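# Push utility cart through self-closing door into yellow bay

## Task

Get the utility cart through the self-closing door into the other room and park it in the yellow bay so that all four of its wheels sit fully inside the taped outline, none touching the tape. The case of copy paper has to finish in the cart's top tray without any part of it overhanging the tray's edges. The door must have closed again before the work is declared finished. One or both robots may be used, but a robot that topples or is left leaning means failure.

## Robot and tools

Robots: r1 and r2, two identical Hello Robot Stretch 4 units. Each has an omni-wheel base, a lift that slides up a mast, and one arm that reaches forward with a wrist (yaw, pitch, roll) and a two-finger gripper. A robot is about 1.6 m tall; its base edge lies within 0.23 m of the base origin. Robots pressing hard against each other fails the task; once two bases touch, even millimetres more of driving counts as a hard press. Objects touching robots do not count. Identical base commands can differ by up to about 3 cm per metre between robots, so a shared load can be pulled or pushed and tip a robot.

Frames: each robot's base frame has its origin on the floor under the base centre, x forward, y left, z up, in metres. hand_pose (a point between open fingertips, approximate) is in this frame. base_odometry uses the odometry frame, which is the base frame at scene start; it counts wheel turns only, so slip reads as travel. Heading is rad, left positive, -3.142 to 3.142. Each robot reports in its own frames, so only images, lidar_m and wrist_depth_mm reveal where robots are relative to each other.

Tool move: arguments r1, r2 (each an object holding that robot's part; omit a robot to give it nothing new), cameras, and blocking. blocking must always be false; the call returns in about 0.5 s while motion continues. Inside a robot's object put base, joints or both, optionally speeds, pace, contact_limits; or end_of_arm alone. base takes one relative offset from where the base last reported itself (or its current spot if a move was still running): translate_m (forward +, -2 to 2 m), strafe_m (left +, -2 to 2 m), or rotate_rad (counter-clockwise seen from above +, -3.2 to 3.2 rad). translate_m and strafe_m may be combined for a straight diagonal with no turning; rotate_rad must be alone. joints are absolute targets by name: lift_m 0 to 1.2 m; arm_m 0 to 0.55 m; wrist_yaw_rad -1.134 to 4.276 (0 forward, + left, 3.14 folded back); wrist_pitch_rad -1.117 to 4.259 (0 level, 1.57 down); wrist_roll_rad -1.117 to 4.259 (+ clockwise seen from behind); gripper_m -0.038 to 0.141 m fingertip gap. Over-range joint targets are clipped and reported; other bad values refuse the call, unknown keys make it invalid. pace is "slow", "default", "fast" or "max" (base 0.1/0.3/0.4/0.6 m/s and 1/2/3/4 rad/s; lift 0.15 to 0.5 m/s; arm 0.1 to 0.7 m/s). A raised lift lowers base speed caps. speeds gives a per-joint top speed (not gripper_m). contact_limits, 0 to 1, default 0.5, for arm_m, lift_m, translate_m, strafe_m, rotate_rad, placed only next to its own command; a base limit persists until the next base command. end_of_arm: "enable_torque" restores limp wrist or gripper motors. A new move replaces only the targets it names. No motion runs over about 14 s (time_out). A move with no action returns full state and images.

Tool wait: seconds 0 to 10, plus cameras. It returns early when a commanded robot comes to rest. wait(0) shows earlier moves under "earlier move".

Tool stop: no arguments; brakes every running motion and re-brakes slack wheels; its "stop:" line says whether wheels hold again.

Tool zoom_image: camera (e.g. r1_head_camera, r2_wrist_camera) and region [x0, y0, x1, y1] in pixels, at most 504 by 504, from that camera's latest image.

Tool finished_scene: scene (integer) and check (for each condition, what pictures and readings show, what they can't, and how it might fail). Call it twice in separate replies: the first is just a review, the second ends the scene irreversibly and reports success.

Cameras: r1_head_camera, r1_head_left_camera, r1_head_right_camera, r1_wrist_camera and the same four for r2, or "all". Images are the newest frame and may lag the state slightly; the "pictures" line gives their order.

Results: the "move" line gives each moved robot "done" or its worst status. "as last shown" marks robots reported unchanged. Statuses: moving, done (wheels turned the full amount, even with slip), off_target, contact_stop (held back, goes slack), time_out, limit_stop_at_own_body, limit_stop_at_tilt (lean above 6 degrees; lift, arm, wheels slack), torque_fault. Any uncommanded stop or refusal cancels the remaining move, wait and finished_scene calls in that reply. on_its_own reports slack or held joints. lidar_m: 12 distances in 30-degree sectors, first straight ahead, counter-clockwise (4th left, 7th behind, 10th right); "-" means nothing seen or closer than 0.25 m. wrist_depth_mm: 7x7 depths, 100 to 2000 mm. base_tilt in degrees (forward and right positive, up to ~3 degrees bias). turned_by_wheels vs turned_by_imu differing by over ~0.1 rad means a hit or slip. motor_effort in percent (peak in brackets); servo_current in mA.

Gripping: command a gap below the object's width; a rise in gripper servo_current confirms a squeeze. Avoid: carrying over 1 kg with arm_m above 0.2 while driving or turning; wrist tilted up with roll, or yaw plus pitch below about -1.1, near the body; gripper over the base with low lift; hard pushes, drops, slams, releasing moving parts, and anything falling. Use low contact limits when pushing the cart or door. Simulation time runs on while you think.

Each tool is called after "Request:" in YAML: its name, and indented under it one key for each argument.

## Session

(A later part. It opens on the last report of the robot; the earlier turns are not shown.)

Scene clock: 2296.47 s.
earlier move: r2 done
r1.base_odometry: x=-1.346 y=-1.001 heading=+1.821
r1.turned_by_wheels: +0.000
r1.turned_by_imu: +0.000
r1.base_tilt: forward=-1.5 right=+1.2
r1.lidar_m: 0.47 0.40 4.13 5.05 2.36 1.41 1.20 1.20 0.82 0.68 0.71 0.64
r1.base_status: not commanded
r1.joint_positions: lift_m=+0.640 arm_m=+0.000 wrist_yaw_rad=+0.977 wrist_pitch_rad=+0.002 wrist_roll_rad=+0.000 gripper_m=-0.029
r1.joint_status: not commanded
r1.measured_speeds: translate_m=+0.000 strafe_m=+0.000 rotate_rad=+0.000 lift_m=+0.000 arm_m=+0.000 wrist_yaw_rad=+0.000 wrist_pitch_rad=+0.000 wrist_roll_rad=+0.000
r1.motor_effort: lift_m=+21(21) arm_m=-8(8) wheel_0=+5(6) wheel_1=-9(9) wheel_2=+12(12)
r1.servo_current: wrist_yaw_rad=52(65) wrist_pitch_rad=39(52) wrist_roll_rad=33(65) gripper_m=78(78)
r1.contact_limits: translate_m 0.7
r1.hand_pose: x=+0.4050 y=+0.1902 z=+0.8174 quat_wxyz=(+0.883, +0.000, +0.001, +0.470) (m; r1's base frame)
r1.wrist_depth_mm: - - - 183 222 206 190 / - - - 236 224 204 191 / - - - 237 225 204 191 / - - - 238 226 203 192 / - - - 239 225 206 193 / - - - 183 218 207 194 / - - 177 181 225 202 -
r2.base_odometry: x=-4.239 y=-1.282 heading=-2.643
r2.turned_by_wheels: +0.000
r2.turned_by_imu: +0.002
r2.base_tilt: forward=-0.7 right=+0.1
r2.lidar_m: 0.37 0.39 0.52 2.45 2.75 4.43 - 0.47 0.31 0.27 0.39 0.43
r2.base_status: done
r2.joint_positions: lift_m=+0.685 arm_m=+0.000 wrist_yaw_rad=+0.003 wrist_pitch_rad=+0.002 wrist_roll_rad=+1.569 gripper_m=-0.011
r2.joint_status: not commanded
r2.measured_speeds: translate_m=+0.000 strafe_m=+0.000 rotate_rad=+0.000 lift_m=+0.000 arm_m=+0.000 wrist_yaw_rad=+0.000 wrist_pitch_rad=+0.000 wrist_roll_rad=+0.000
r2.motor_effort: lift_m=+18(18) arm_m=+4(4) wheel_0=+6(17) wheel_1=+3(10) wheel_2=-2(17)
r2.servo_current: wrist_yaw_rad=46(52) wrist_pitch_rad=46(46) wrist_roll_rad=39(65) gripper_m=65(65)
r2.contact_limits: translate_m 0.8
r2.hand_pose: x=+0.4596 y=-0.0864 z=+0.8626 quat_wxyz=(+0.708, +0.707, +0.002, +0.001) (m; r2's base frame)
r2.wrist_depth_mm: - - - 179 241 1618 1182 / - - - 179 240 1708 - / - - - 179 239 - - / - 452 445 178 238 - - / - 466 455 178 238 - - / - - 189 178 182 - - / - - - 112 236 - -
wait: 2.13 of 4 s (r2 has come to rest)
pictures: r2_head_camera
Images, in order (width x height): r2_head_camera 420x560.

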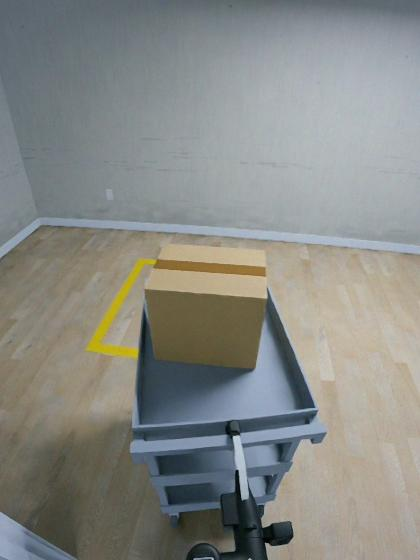

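Request:
move:
  r2: {"base": {"translate_m": 0.37, "strafe_m": -0.008}, "contact_limits": {"translate_m": 0.8}}
  blocking: false
  cameras: []

Request:
wait:
  seconds: 4
  cameras: ["r2_head_camera"]

Scene clock: 2326.80 s.
move: r2 moving
r1.base_odometry: x=-1.346 y=-1.001 heading=+1.821
r1.turned_by_wheels: +0.000
r1.turned_by_imu: +0.000
r1.base_tilt: forward=-1.5 right=+1.2
r1.lidar_m: 0.46 0.40 4.14 5.05 2.37 1.39 1.20 1.22 0.84 0.70 0.70 0.66
r1.base_status: not commanded
r1.joint_positions: lift_m=+0.640 arm_m=+0.000 wrist_yaw_rad=+0.977 wrist_pitch_rad=+0.002 wrist_roll_rad=+0.000 gripper_m=-0.029
r1.joint_status: not commanded
r1.measured_speeds: translate_m=+0.000 strafe_m=+0.000 rotate_rad=+0.000 lift_m=+0.000 arm_m=+0.000 wrist_yaw_rad=+0.000 wrist_pitch_rad=+0.000 wrist_roll_rad=+0.000
r1.motor_effort: lift_m=+21(21) arm_m=-8(8) wheel_0=+5(5) wheel_1=-8(9) wheel_2=+12(12)
r1.servo_current: wrist_yaw_rad=46(65) wrist_pitch_rad=33(52) wrist_roll_rad=33(65) gripper_m=78(78)
r1.contact_limits: translate_m 0.7
r1.hand_pose: x=+0.4050 y=+0.1902 z=+0.8174 quat_wxyz=(+0.883, +0.000, +0.001, +0.470) (m; r1's base frame)
r1.wrist_depth_mm: - - - 183 222 205 190 / - - - 236 224 204 191 / - - - 236 225 204 191 / - - - 238 225 204 191 / - - - 239 226 206 193 / - - - 184 217 207 193 / - - 177 182 225 201 -
r2.base_odometry: x=-4.267 y=-1.296 heading=-2.643
r2.turned_by_wheels: +0.000
r2.turned_by_imu: +0.000
r2.base_tilt: forward=-0.7 right=+0.1
r2.lidar_m: 0.37 0.40 0.51 0.55 2.73 4.38 - 0.47 0.30 0.28 2.53 0.42
r2.base_status: translate_m moving; strafe_m moving
r2.joint_positions: lift_m=+0.685 arm_m=+0.000 wrist_yaw_rad=+0.003 wrist_pitch_rad=+0.002 wrist_roll_rad=+1.569 gripper_m=-0.011
r2.joint_status: not commanded
r2.measured_speeds: translate_m=+0.121 strafe_m=-0.001 rotate_rad=+0.001 lift_m=+0.000 arm_m=+0.000 wrist_yaw_rad=-0.003 wrist_pitch_rad=+0.000 wrist_roll_rad=+0.000
r2.motor_effort: lift_m=+18(18) arm_m=+4(4) wheel_0=+12(16) wheel_1=+8(9) wheel_2=-17(17)
r2.servo_current: wrist_yaw_rad=52(59) wrist_pitch_rad=39(46) wrist_roll_rad=39(59) gripper_m=59(59)
r2.contact_limits: translate_m 0.8
r2.hand_pose: x=+0.4595 y=-0.0866 z=+0.8626 quat_wxyz=(+0.708, +0.707, +0.002, +0.000) (m; r2's base frame)
r2.wrist_depth_mm: - - - 181 243 1661 1229 / - - - 180 241 1756 - / - - - 180 240 - - / - 449 449 178 238 - - / - 462 462 177 237 - - / - - 189 176 183 - - / - - - 112 234 - -
pictures: none
No camera images: "cameras" was empty.

Scene clock: 2329.00 s.
earlier move: r2 done
r1.base_odometry: x=-1.346 y=-1.001 heading=+1.821
r1.turned_by_wheels: +0.000
r1.turned_by_imu: +0.000
r1.base_tilt: forward=-1.5 right=+1.2
r1.lidar_m: 0.48 0.37 4.14 5.07 2.37 1.39 1.19 1.20 0.83 0.68 0.71 0.62
r1.base_status: not commanded
r1.joint_positions: lift_m=+0.640 arm_m=+0.000 wrist_yaw_rad=+0.977 wrist_pitch_rad=+0.002 wrist_roll_rad=+0.000 gripper_m=-0.029
r1.joint_status: not commanded
r1.measured_speeds: translate_m=+0.000 strafe_m=+0.000 rotate_rad=+0.000 lift_m=+0.000 arm_m=+0.000 wrist_yaw_rad=+0.000 wrist_pitch_rad=+0.000 wrist_roll_rad=+0.000
r1.motor_effort: lift_m=+21(21) arm_m=-8(8) wheel_0=+5(6) wheel_1=-8(9) wheel_2=+12(12)
r1.servo_current: wrist_yaw_rad=33(65) wrist_pitch_rad=39(52) wrist_roll_rad=46(65) gripper_m=72(78)
r1.contact_limits: translate_m 0.7
r1.hand_pose: x=+0.4050 y=+0.1902 z=+0.8174 quat_wxyz=(+0.883, +0.000, +0.001, +0.470) (m; r1's base frame)
r1.wrist_depth_mm: - - - 183 222 205 190 / - - - 236 224 204 191 / - - - 236 225 204 191 / - - - 238 225 203 191 / - - - 239 226 206 193 / - - - 184 218 206 193 / - - 177 182 225 202 -
r2.base_odometry: x=-4.568 y=-1.452 heading=-2.643
r2.turned_by_wheels: +0.000
r2.turned_by_imu: +0.000
r2.base_tilt: forward=-0.7 right=+0.1
r2.lidar_m: 0.35 0.37 2.41 0.49 0.52 4.28 - 0.47 0.40 2.28 2.57 0.43
r2.base_status: done
r2.joint_positions: lift_m=+0.685 arm_m=+0.000 wrist_yaw_rad=-0.001 wrist_pitch_rad=+0.002 wrist_roll_rad=+1.569 gripper_m=-0.011
r2.joint_status: not commanded
r2.measured_speeds: translate_m=+0.000 strafe_m=+0.000 rotate_rad=+0.000 lift_m=+0.000 arm_m=+0.000 wrist_yaw_rad=+0.000 wrist_pitch_rad=+0.000 wrist_roll_rad=+0.000
r2.motor_effort: lift_m=+18(18) arm_m=+4(4) wheel_0=+0(16) wheel_1=+3(9) wheel_2=-4(19)
r2.servo_current: wrist_yaw_rad=52(59) wrist_pitch_rad=39(46) wrist_roll_rad=52(59) gripper_m=59(65)
r2.contact_limits: translate_m 0.8
r2.hand_pose: x=+0.4592 y=-0.0877 z=+0.8626 quat_wxyz=(+0.708, +0.707, +0.000, -0.001) (m; r2's base frame)
r2.wrist_depth_mm: - - - 192 255 1430 1138 / - - - 189 251 1808 - / - - - 186 247 - - / - 452 452 182 243 - - / - 459 459 180 239 - - / - - 188 178 183 - - / - - 469 112 234 - -
wait: 2.20 of 4 s (r2 has come to rest)
pictures: r2_head_camera
Images, in order (width x height): r2_head_camera 420x560.

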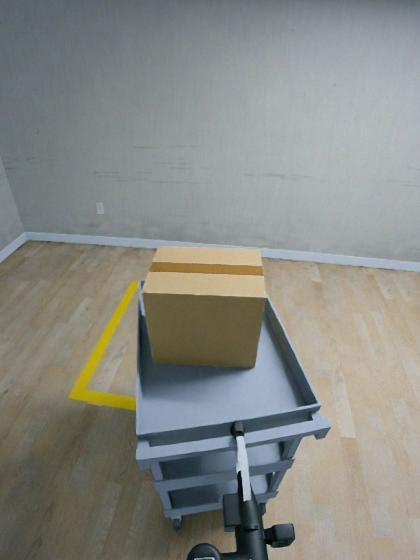

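Request:
move:
  r2: {"base": {"translate_m": 0.40, "strafe_m": 0.046}, "contact_limits": {"translate_m": 0.8}}
  blocking: false
  cameras: []

Request:
wait:
  seconds: 4
  cameras: ["r2_head_camera"]

Scene clock: 2348.57 s.
move: r2 moving
r1.base_odometry: x=-1.346 y=-1.001 heading=+1.821
r1.turned_by_wheels: +0.000
r1.turned_by_imu: +0.000
r1.base_tilt: forward=-1.6 right=+1.3
r1.lidar_m: 0.45 0.38 4.14 5.05 2.39 1.38 1.20 1.19 0.82 0.71 0.71 0.66
r1.base_status: not commanded
r1.joint_positions: lift_m=+0.640 arm_m=+0.000 wrist_yaw_rad=+0.977 wrist_pitch_rad=+0.002 wrist_roll_rad=+0.000 gripper_m=-0.029
r1.joint_status: not commanded
r1.measured_speeds: translate_m=+0.000 strafe_m=+0.000 rotate_rad=+0.000 lift_m=+0.000 arm_m=+0.000 wrist_yaw_rad=+0.000 wrist_pitch_rad=+0.000 wrist_roll_rad=+0.000
r1.motor_effort: lift_m=+21(21) arm_m=-8(8) wheel_0=+5(5) wheel_1=-8(9) wheel_2=+12(12)
r1.servo_current: wrist_yaw_rad=39(59) wrist_pitch_rad=52(52) wrist_roll_rad=52(59) gripper_m=72(78)
r1.contact_limits: translate_m 0.7
r1.hand_pose: x=+0.4050 y=+0.1902 z=+0.8174 quat_wxyz=(+0.883, +0.000, +0.001, +0.470) (m; r1's base frame)
r1.wrist_depth_mm: - - - 183 223 204 190 / - - - 236 224 204 191 / - - - 236 224 204 191 / - - - 239 225 203 192 / - - - 238 226 206 193 / - - - 184 217 206 194 / - - 177 181 225 202 -
r2.base_odometry: x=-4.593 y=-1.470 heading=-2.643
r2.turned_by_wheels: +0.000
r2.turned_by_imu: +0.000
r2.base_tilt: forward=-0.7 right=+0.1
r2.lidar_m: 0.37 0.34 2.39 0.48 0.51 4.23 - 0.48 0.43 2.30 2.57 0.43
r2.base_status: translate_m moving; strafe_m moving
r2.joint_positions: lift_m=+0.685 arm_m=+0.000 wrist_yaw_rad=-0.004 wrist_pitch_rad=+0.002 wrist_roll_rad=+1.569 gripper_m=-0.011
r2.joint_status: not commanded
r2.measured_speeds: translate_m=+0.122 strafe_m=+0.013 rotate_rad=-0.002 lift_m=+0.000 arm_m=+0.000 wrist_yaw_rad=-0.004 wrist_pitch_rad=+0.000 wrist_roll_rad=+0.000
r2.motor_effort: lift_m=+18(18) arm_m=+4(4) wheel_0=+2(8) wheel_1=+9(10) wheel_2=-17(18)
r2.servo_current: wrist_yaw_rad=46(59) wrist_pitch_rad=39(46) wrist_roll_rad=52(59) gripper_m=59(65)
r2.contact_limits: translate_m 0.8
r2.hand_pose: x=+0.4589 y=-0.0886 z=+0.8626 quat_wxyz=(+0.708, +0.707, -0.001, -0.002) (m; r2's base frame)
r2.wrist_depth_mm: - - - 193 258 1397 1098 / - - - 190 253 1756 - / - - - 187 248 - - / - 452 449 182 243 - - / - 459 455 180 239 - - / - - 187 177 184 - - / - - 469 112 231 - -
pictures: none
No camera images: "cameras" was empty.

Scene clock: 2350.90 s.
earlier move: r2 done
r1.base_odometry: x=-1.346 y=-1.001 heading=+1.821
r1.turned_by_wheels: +0.000
r1.turned_by_imu: +0.000
r1.base_tilt: forward=-1.5 right=+1.2
r1.lidar_m: 0.48 0.41 4.15 5.06 2.40 1.42 1.16 1.20 0.83 0.70 0.71 0.64
r1.base_status: not commanded
r1.joint_positions: lift_m=+0.640 arm_m=+0.000 wrist_yaw_rad=+0.977 wrist_pitch_rad=+0.002 wrist_roll_rad=+0.000 gripper_m=-0.029
r1.joint_status: not commanded
r1.measured_speeds: translate_m=+0.000 strafe_m=+0.000 rotate_rad=+0.000 lift_m=+0.000 arm_m=+0.000 wrist_yaw_rad=+0.000 wrist_pitch_rad=+0.000 wrist_roll_rad=+0.000
r1.motor_effort: lift_m=+21(21) arm_m=-8(8) wheel_0=+5(6) wheel_1=-8(9) wheel_2=+12(12)
r1.servo_current: wrist_yaw_rad=46(65) wrist_pitch_rad=46(52) wrist_roll_rad=39(59) gripper_m=65(85)
r1.contact_limits: translate_m 0.7
r1.hand_pose: x=+0.4050 y=+0.1902 z=+0.8174 quat_wxyz=(+0.883, +0.000, +0.001, +0.470) (m; r1's base frame)
r1.wrist_depth_mm: - - - 183 222 205 191 / - - - 236 223 203 191 / - - - 237 224 204 191 / - - - 238 225 203 192 / - - - 239 226 206 193 / - - - 183 218 207 193 / - 1983 177 182 224 202 -
r2.base_odometry: x=-4.897 y=-1.683 heading=-2.643
r2.turned_by_wheels: +0.000
r2.turned_by_imu: -0.001
r2.base_tilt: forward=-0.7 right=+0.0
r2.lidar_m: 0.38 0.38 2.27 1.25 0.63 0.65 1.67 0.74 0.98 2.42 2.72 0.42
r2.base_status: done
r2.joint_positions: lift_m=+0.685 arm_m=+0.000 wrist_yaw_rad=-0.008 wrist_pitch_rad=+0.002 wrist_roll_rad=+1.569 gripper_m=-0.011
r2.joint_status: not commanded
r2.measured_speeds: translate_m=+0.000 strafe_m=+0.000 rotate_rad=+0.000 lift_m=+0.000 arm_m=+0.000 wrist_yaw_rad=+0.000 wrist_pitch_rad=+0.000 wrist_roll_rad=+0.000
r2.motor_effort: lift_m=+18(18) arm_m=+4(4) wheel_0=+0(8) wheel_1=+2(10) wheel_2=-3(21)
r2.servo_current: wrist_yaw_rad=59(65) wrist_pitch_rad=46(52) wrist_roll_rad=46(59) gripper_m=59(65)
r2.contact_limits: translate_m 0.8
r2.hand_pose: x=+0.4586 y=-0.0896 z=+0.8626 quat_wxyz=(+0.708, +0.707, -0.002, -0.003) (m; r2's base frame)
r2.wrist_depth_mm: - - - 186 248 1618 1160 / - - - 184 246 1808 - / - - - 182 245 - - / - 449 449 180 240 - - / - 466 459 179 237 - - / - - 188 177 183 - - / - - 477 112 235 - -
wait: 2.33 of 4 s (r2 has come to rest)
pictures: r2_head_camera
Images, in order (width x height): r2_head_camera 420x560.

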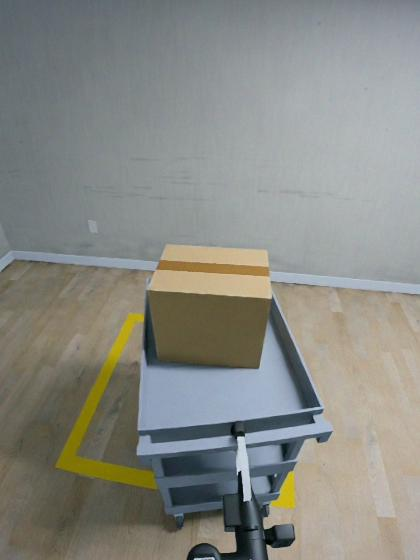

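Request:
move:
  r2: {"base": {"translate_m": 0.42, "strafe_m": 0.010}, "contact_limits": {"translate_m": 0.8}}
  blocking: false
  cameras: []

Request:
wait:
  seconds: 4
  cameras: ["r2_head_camera"]

Scene clock: 2375.30 s.
move: r2 moving
r1.base_odometry: x=-1.346 y=-1.001 heading=+1.821
r1.turned_by_wheels: +0.000
r1.turned_by_imu: +0.000
r1.base_tilt: forward=-1.6 right=+1.2
r1.lidar_m: 0.47 0.34 4.12 5.03 2.36 1.40 1.18 1.18 0.81 0.71 0.71 0.65
r1.base_status: not commanded
r1.joint_positions: lift_m=+0.640 arm_m=+0.000 wrist_yaw_rad=+0.977 wrist_pitch_rad=+0.002 wrist_roll_rad=+0.000 gripper_m=-0.029
r1.joint_status: not commanded
r1.measured_speeds: translate_m=+0.000 strafe_m=+0.000 rotate_rad=+0.000 lift_m=+0.000 arm_m=+0.000 wrist_yaw_rad=+0.000 wrist_pitch_rad=+0.000 wrist_roll_rad=+0.000
r1.motor_effort: lift_m=+21(21) arm_m=-8(8) wheel_0=+5(5) wheel_1=-9(9) wheel_2=+12(12)
r1.servo_current: wrist_yaw_rad=65(65) wrist_pitch_rad=39(52) wrist_roll_rad=46(59) gripper_m=72(78)
r1.contact_limits: translate_m 0.7
r1.hand_pose: x=+0.4050 y=+0.1902 z=+0.8174 quat_wxyz=(+0.883, +0.000, +0.001, +0.470) (m; r1's base frame)
r1.wrist_depth_mm: - - - 183 222 205 191 / - - - 236 224 204 191 / - - - 237 224 204 191 / - - - 239 225 203 192 / - - - 238 226 205 193 / - - - 183 217 206 193 / - - 177 182 225 202 -
r2.base_odometry: x=-4.924 y=-1.699 heading=-2.643
r2.turned_by_wheels: +0.000
r2.turned_by_imu: +0.000
r2.base_tilt: forward=-0.7 right=+0.1
r2.lidar_m: 0.38 0.39 2.26 1.29 0.65 0.66 1.66 0.76 1.01 2.44 2.71 0.43
r2.base_status: translate_m moving; strafe_m moving
r2.joint_positions: lift_m=+0.685 arm_m=+0.000 wrist_yaw_rad=-0.008 wrist_pitch_rad=+0.002 wrist_roll_rad=+1.569 gripper_m=-0.011
r2.joint_status: not commanded
r2.measured_speeds: translate_m=+0.120 strafe_m=+0.005 rotate_rad=-0.007 lift_m=+0.000 arm_m=+0.000 wrist_yaw_rad=+0.000 wrist_pitch_rad=+0.000 wrist_roll_rad=+0.000
r2.motor_effort: lift_m=+18(18) arm_m=+4(4) wheel_0=+5(10) wheel_1=+8(9) wheel_2=-16(19)
r2.servo_current: wrist_yaw_rad=52(65) wrist_pitch_rad=39(39) wrist_roll_rad=46(52) gripper_m=65(65)
r2.contact_limits: translate_m 0.8
r2.hand_pose: x=+0.4586 y=-0.0896 z=+0.8626 quat_wxyz=(+0.708, +0.707, -0.002, -0.003) (m; r2's base frame)
r2.wrist_depth_mm: - - - 185 248 1661 1205 / - - - 183 245 1921 - / - - - 181 242 - - / - 449 445 180 240 - - / - 459 455 178 237 - - / - - 187 176 183 - - / - - 480 112 233 - -
pictures: none
No camera images: "cameras" was empty.

Scene clock: 2377.67 s.
earlier move: r2 done
r1.base_odometry: x=-1.346 y=-1.001 heading=+1.821
r1.turned_by_wheels: +0.000
r1.turned_by_imu: +0.000
r1.base_tilt: forward=-1.5 right=+1.3
r1.lidar_m: 0.45 0.37 4.14 5.07 2.37 1.39 1.20 1.21 0.83 0.71 0.71 0.64
r1.base_status: not commanded
r1.joint_positions: lift_m=+0.640 arm_m=+0.000 wrist_yaw_rad=+0.977 wrist_pitch_rad=+0.002 wrist_roll_rad=+0.000 gripper_m=-0.029
r1.joint_status: not commanded
r1.measured_speeds: translate_m=+0.000 strafe_m=+0.000 rotate_rad=+0.000 lift_m=+0.000 arm_m=+0.000 wrist_yaw_rad=+0.000 wrist_pitch_rad=+0.000 wrist_roll_rad=+0.000
r1.motor_effort: lift_m=+21(21) arm_m=-8(8) wheel_0=+5(6) wheel_1=-8(9) wheel_2=+12(12)
r1.servo_current: wrist_yaw_rad=52(65) wrist_pitch_rad=46(52) wrist_roll_rad=46(85) gripper_m=78(78)
r1.contact_limits: translate_m 0.7
r1.hand_pose: x=+0.4050 y=+0.1902 z=+0.8174 quat_wxyz=(+0.883, +0.000, +0.001, +0.470) (m; r1's base frame)
r1.wrist_depth_mm: - - - 183 222 204 190 / - - - 236 224 204 191 / - - - 237 224 204 191 / - - - 239 225 204 192 / - - - 240 226 205 193 / - - - 184 217 207 194 / - 1983 177 182 225 202 -
r2.base_odometry: x=-5.261 y=-1.893 heading=-2.642
r2.turned_by_wheels: +0.001
r2.turned_by_imu: +0.003
r2.base_tilt: forward=-0.7 right=+0.1
r2.lidar_m: 0.37 0.39 2.18 2.13 1.15 0.98 1.47 1.13 1.68 2.51 2.21 0.43
r2.base_status: done
r2.joint_positions: lift_m=+0.685 arm_m=+0.000 wrist_yaw_rad=+0.003 wrist_pitch_rad=+0.002 wrist_roll_rad=+1.569 gripper_m=-0.011
r2.joint_status: not commanded
r2.measured_speeds: translate_m=+0.000 strafe_m=+0.000 rotate_rad=+0.000 lift_m=+0.000 arm_m=+0.000 wrist_yaw_rad=+0.000 wrist_pitch_rad=+0.000 wrist_roll_rad=+0.000
r2.motor_effort: lift_m=+18(18) arm_m=+4(4) wheel_0=+7(13) wheel_1=+5(11) wheel_2=-2(19)
r2.servo_current: wrist_yaw_rad=46(65) wrist_pitch_rad=39(46) wrist_roll_rad=39(65) gripper_m=59(65)
r2.contact_limits: translate_m 0.8
r2.hand_pose: x=+0.4595 y=-0.0867 z=+0.8626 quat_wxyz=(+0.708, +0.707, +0.002, +0.000) (m; r2's base frame)
r2.wrist_depth_mm: - - - 179 240 1430 1205 / - - - 179 240 1576 - / - - 517 179 240 - - / - 445 445 179 238 - - / - 462 459 177 238 - - / - 477 190 177 183 - - / - 130 - 112 235 - -
wait: 2.37 of 4 s (r2 has come to rest)
pictures: r2_head_camera
Images, in order (width x height): r2_head_camera 420x560.

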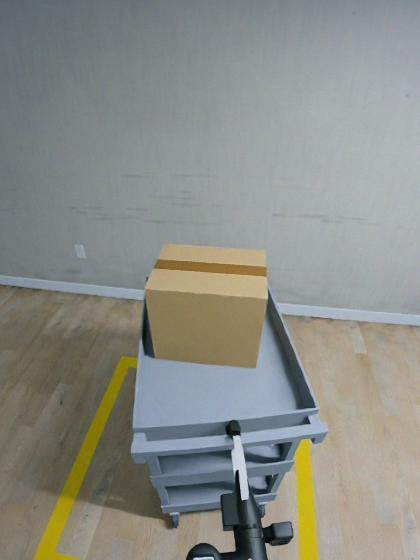

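Request:
move:
  r2: {"base": {"translate_m": 0.11, "strafe_m": 0.035}, "contact_limits": {"translate_m": 0.8}}
  blocking: false
  cameras: []

Request:
wait:
  seconds: 3
  cameras: ["r2_head_camera"]

Scene clock: 2401.27 s.
move: r2 moving
r1.base_odometry: x=-1.346 y=-1.001 heading=+1.821
r1.turned_by_wheels: +0.000
r1.turned_by_imu: +0.000
r1.base_tilt: forward=-1.5 right=+1.2
r1.lidar_m: 0.48 0.39 4.11 5.04 2.38 1.39 1.19 1.20 0.82 0.70 0.71 0.67
r1.base_status: not commanded
r1.joint_positions: lift_m=+0.640 arm_m=+0.000 wrist_yaw_rad=+0.977 wrist_pitch_rad=+0.002 wrist_roll_rad=+0.000 gripper_m=-0.029
r1.joint_status: not commanded
r1.measured_speeds: translate_m=+0.000 strafe_m=+0.000 rotate_rad=+0.000 lift_m=+0.000 arm_m=+0.000 wrist_yaw_rad=+0.000 wrist_pitch_rad=+0.000 wrist_roll_rad=+0.000
r1.motor_effort: lift_m=+21(21) arm_m=-8(8) wheel_0=+5(5) wheel_1=-8(9) wheel_2=+12(12)
r1.servo_current: wrist_yaw_rad=65(65) wrist_pitch_rad=46(46) wrist_roll_rad=52(59) gripper_m=78(78)
r1.contact_limits: translate_m 0.7
r1.hand_pose: x=+0.4050 y=+0.1902 z=+0.8174 quat_wxyz=(+0.883, +0.000, +0.001, +0.470) (m; r1's base frame)
r1.wrist_depth_mm: - - - 183 222 206 190 / - - - 236 224 204 191 / - - - 237 224 204 191 / - - - 238 225 203 192 / - - - 239 226 206 193 / - - - 183 217 206 194 / - - 177 182 225 202 -
r2.base_odometry: x=-5.283 y=-1.917 heading=-2.642
r2.turned_by_wheels: +0.000
r2.turned_by_imu: +0.000
r2.base_tilt: forward=-0.7 right=+0.1
r2.lidar_m: 0.37 0.39 2.16 2.13 1.19 0.97 1.56 1.15 1.74 2.53 2.23 0.44
r2.base_status: translate_m moving; strafe_m moving
r2.joint_positions: lift_m=+0.685 arm_m=+0.000 wrist_yaw_rad=-0.001 wrist_pitch_rad=+0.002 wrist_roll_rad=+1.569 gripper_m=-0.011
r2.joint_status: not commanded
r2.measured_speeds: translate_m=+0.120 strafe_m=+0.039 rotate_rad=-0.004 lift_m=+0.000 arm_m=+0.000 wrist_yaw_rad=-0.032 wrist_pitch_rad=+0.000 wrist_roll_rad=+0.000
r2.motor_effort: lift_m=+18(18) arm_m=+4(4) wheel_0=+3(12) wheel_1=+10(11) wheel_2=-17(17)
r2.servo_current: wrist_yaw_rad=39(52) wrist_pitch_rad=39(46) wrist_roll_rad=65(65) gripper_m=59(65)
r2.contact_limits: translate_m 0.8
r2.hand_pose: x=+0.4592 y=-0.0877 z=+0.8626 quat_wxyz=(+0.708, +0.707, +0.000, -0.001) (m; r2's base frame)
r2.wrist_depth_mm: - - - 182 244 1430 1229 / - - - 182 242 1576 - / - - 442 180 241 - - / - 445 442 179 238 - - / - 455 459 177 238 - - / - 473 187 177 183 - - / - 139 484 112 235 - -
pictures: none
No camera images: "cameras" was empty.

Scene clock: 2402.37 s.
earlier move: r2 done
r1.base_odometry: x=-1.346 y=-1.001 heading=+1.821
r1.turned_by_wheels: +0.000
r1.turned_by_imu: +0.000
r1.base_tilt: forward=-1.6 right=+1.3
r1.lidar_m: 0.47 0.40 4.11 5.05 2.40 1.40 1.19 1.21 0.82 0.71 0.72 0.67
r1.base_status: not commanded
r1.joint_positions: lift_m=+0.640 arm_m=+0.000 wrist_yaw_rad=+0.977 wrist_pitch_rad=+0.002 wrist_roll_rad=+0.000 gripper_m=-0.029
r1.joint_status: not commanded
r1.measured_speeds: translate_m=+0.000 strafe_m=+0.000 rotate_rad=+0.000 lift_m=+0.000 arm_m=+0.000 wrist_yaw_rad=+0.000 wrist_pitch_rad=+0.000 wrist_roll_rad=+0.000
r1.motor_effort: lift_m=+21(21) arm_m=-8(8) wheel_0=+5(6) wheel_1=-9(9) wheel_2=+12(12)
r1.servo_current: wrist_yaw_rad=46(72) wrist_pitch_rad=46(52) wrist_roll_rad=39(65) gripper_m=78(85)
r1.contact_limits: translate_m 0.7
r1.hand_pose: x=+0.4050 y=+0.1902 z=+0.8174 quat_wxyz=(+0.883, +0.000, +0.001, +0.470) (m; r1's base frame)
r1.wrist_depth_mm: - - - 183 222 205 190 / - - - 236 223 204 191 / - - - 237 225 204 191 / - - - 239 225 203 193 / - - - 240 226 206 193 / - - - 183 218 207 193 / - - 177 181 225 202 -
r2.base_odometry: x=-5.340 y=-1.976 heading=-2.642
r2.turned_by_wheels: +0.000
r2.turned_by_imu: +0.000
r2.base_tilt: forward=-0.7 right=+0.0
r2.lidar_m: 0.37 0.39 2.11 2.08 1.26 1.03 1.69 1.24 1.83 2.57 2.14 0.42
r2.base_status: done
r2.joint_positions: lift_m=+0.685 arm_m=+0.000 wrist_yaw_rad=-0.006 wrist_pitch_rad=+0.002 wrist_roll_rad=+1.569 gripper_m=-0.011
r2.joint_status: not commanded
r2.measured_speeds: translate_m=+0.000 strafe_m=+0.000 rotate_rad=+0.000 lift_m=+0.000 arm_m=+0.000 wrist_yaw_rad=+0.000 wrist_pitch_rad=+0.000 wrist_roll_rad=+0.000
r2.motor_effort: lift_m=+18(18) arm_m=+4(4) wheel_0=+1(12) wheel_1=+1(12) wheel_2=-4(19)
r2.servo_current: wrist_yaw_rad=46(59) wrist_pitch_rad=46(46) wrist_roll_rad=46(65) gripper_m=52(65)
r2.contact_limits: translate_m 0.8
r2.hand_pose: x=+0.4588 y=-0.0891 z=+0.8626 quat_wxyz=(+0.708, +0.707, -0.001, -0.003) (m; r2's base frame)
r2.wrist_depth_mm: - - - 180 241 1430 1182 / - - - 179 240 1464 - / - - 469 178 240 - - / - 445 449 178 238 - - / - 462 459 178 237 - - / - 477 188 177 185 - - / - 130 - 112 236 - -
wait: 1.10 of 3 s (r2 has come to rest)
pictures: r2_head_camera
Images, in order (width x height): r2_head_camera 420x560.

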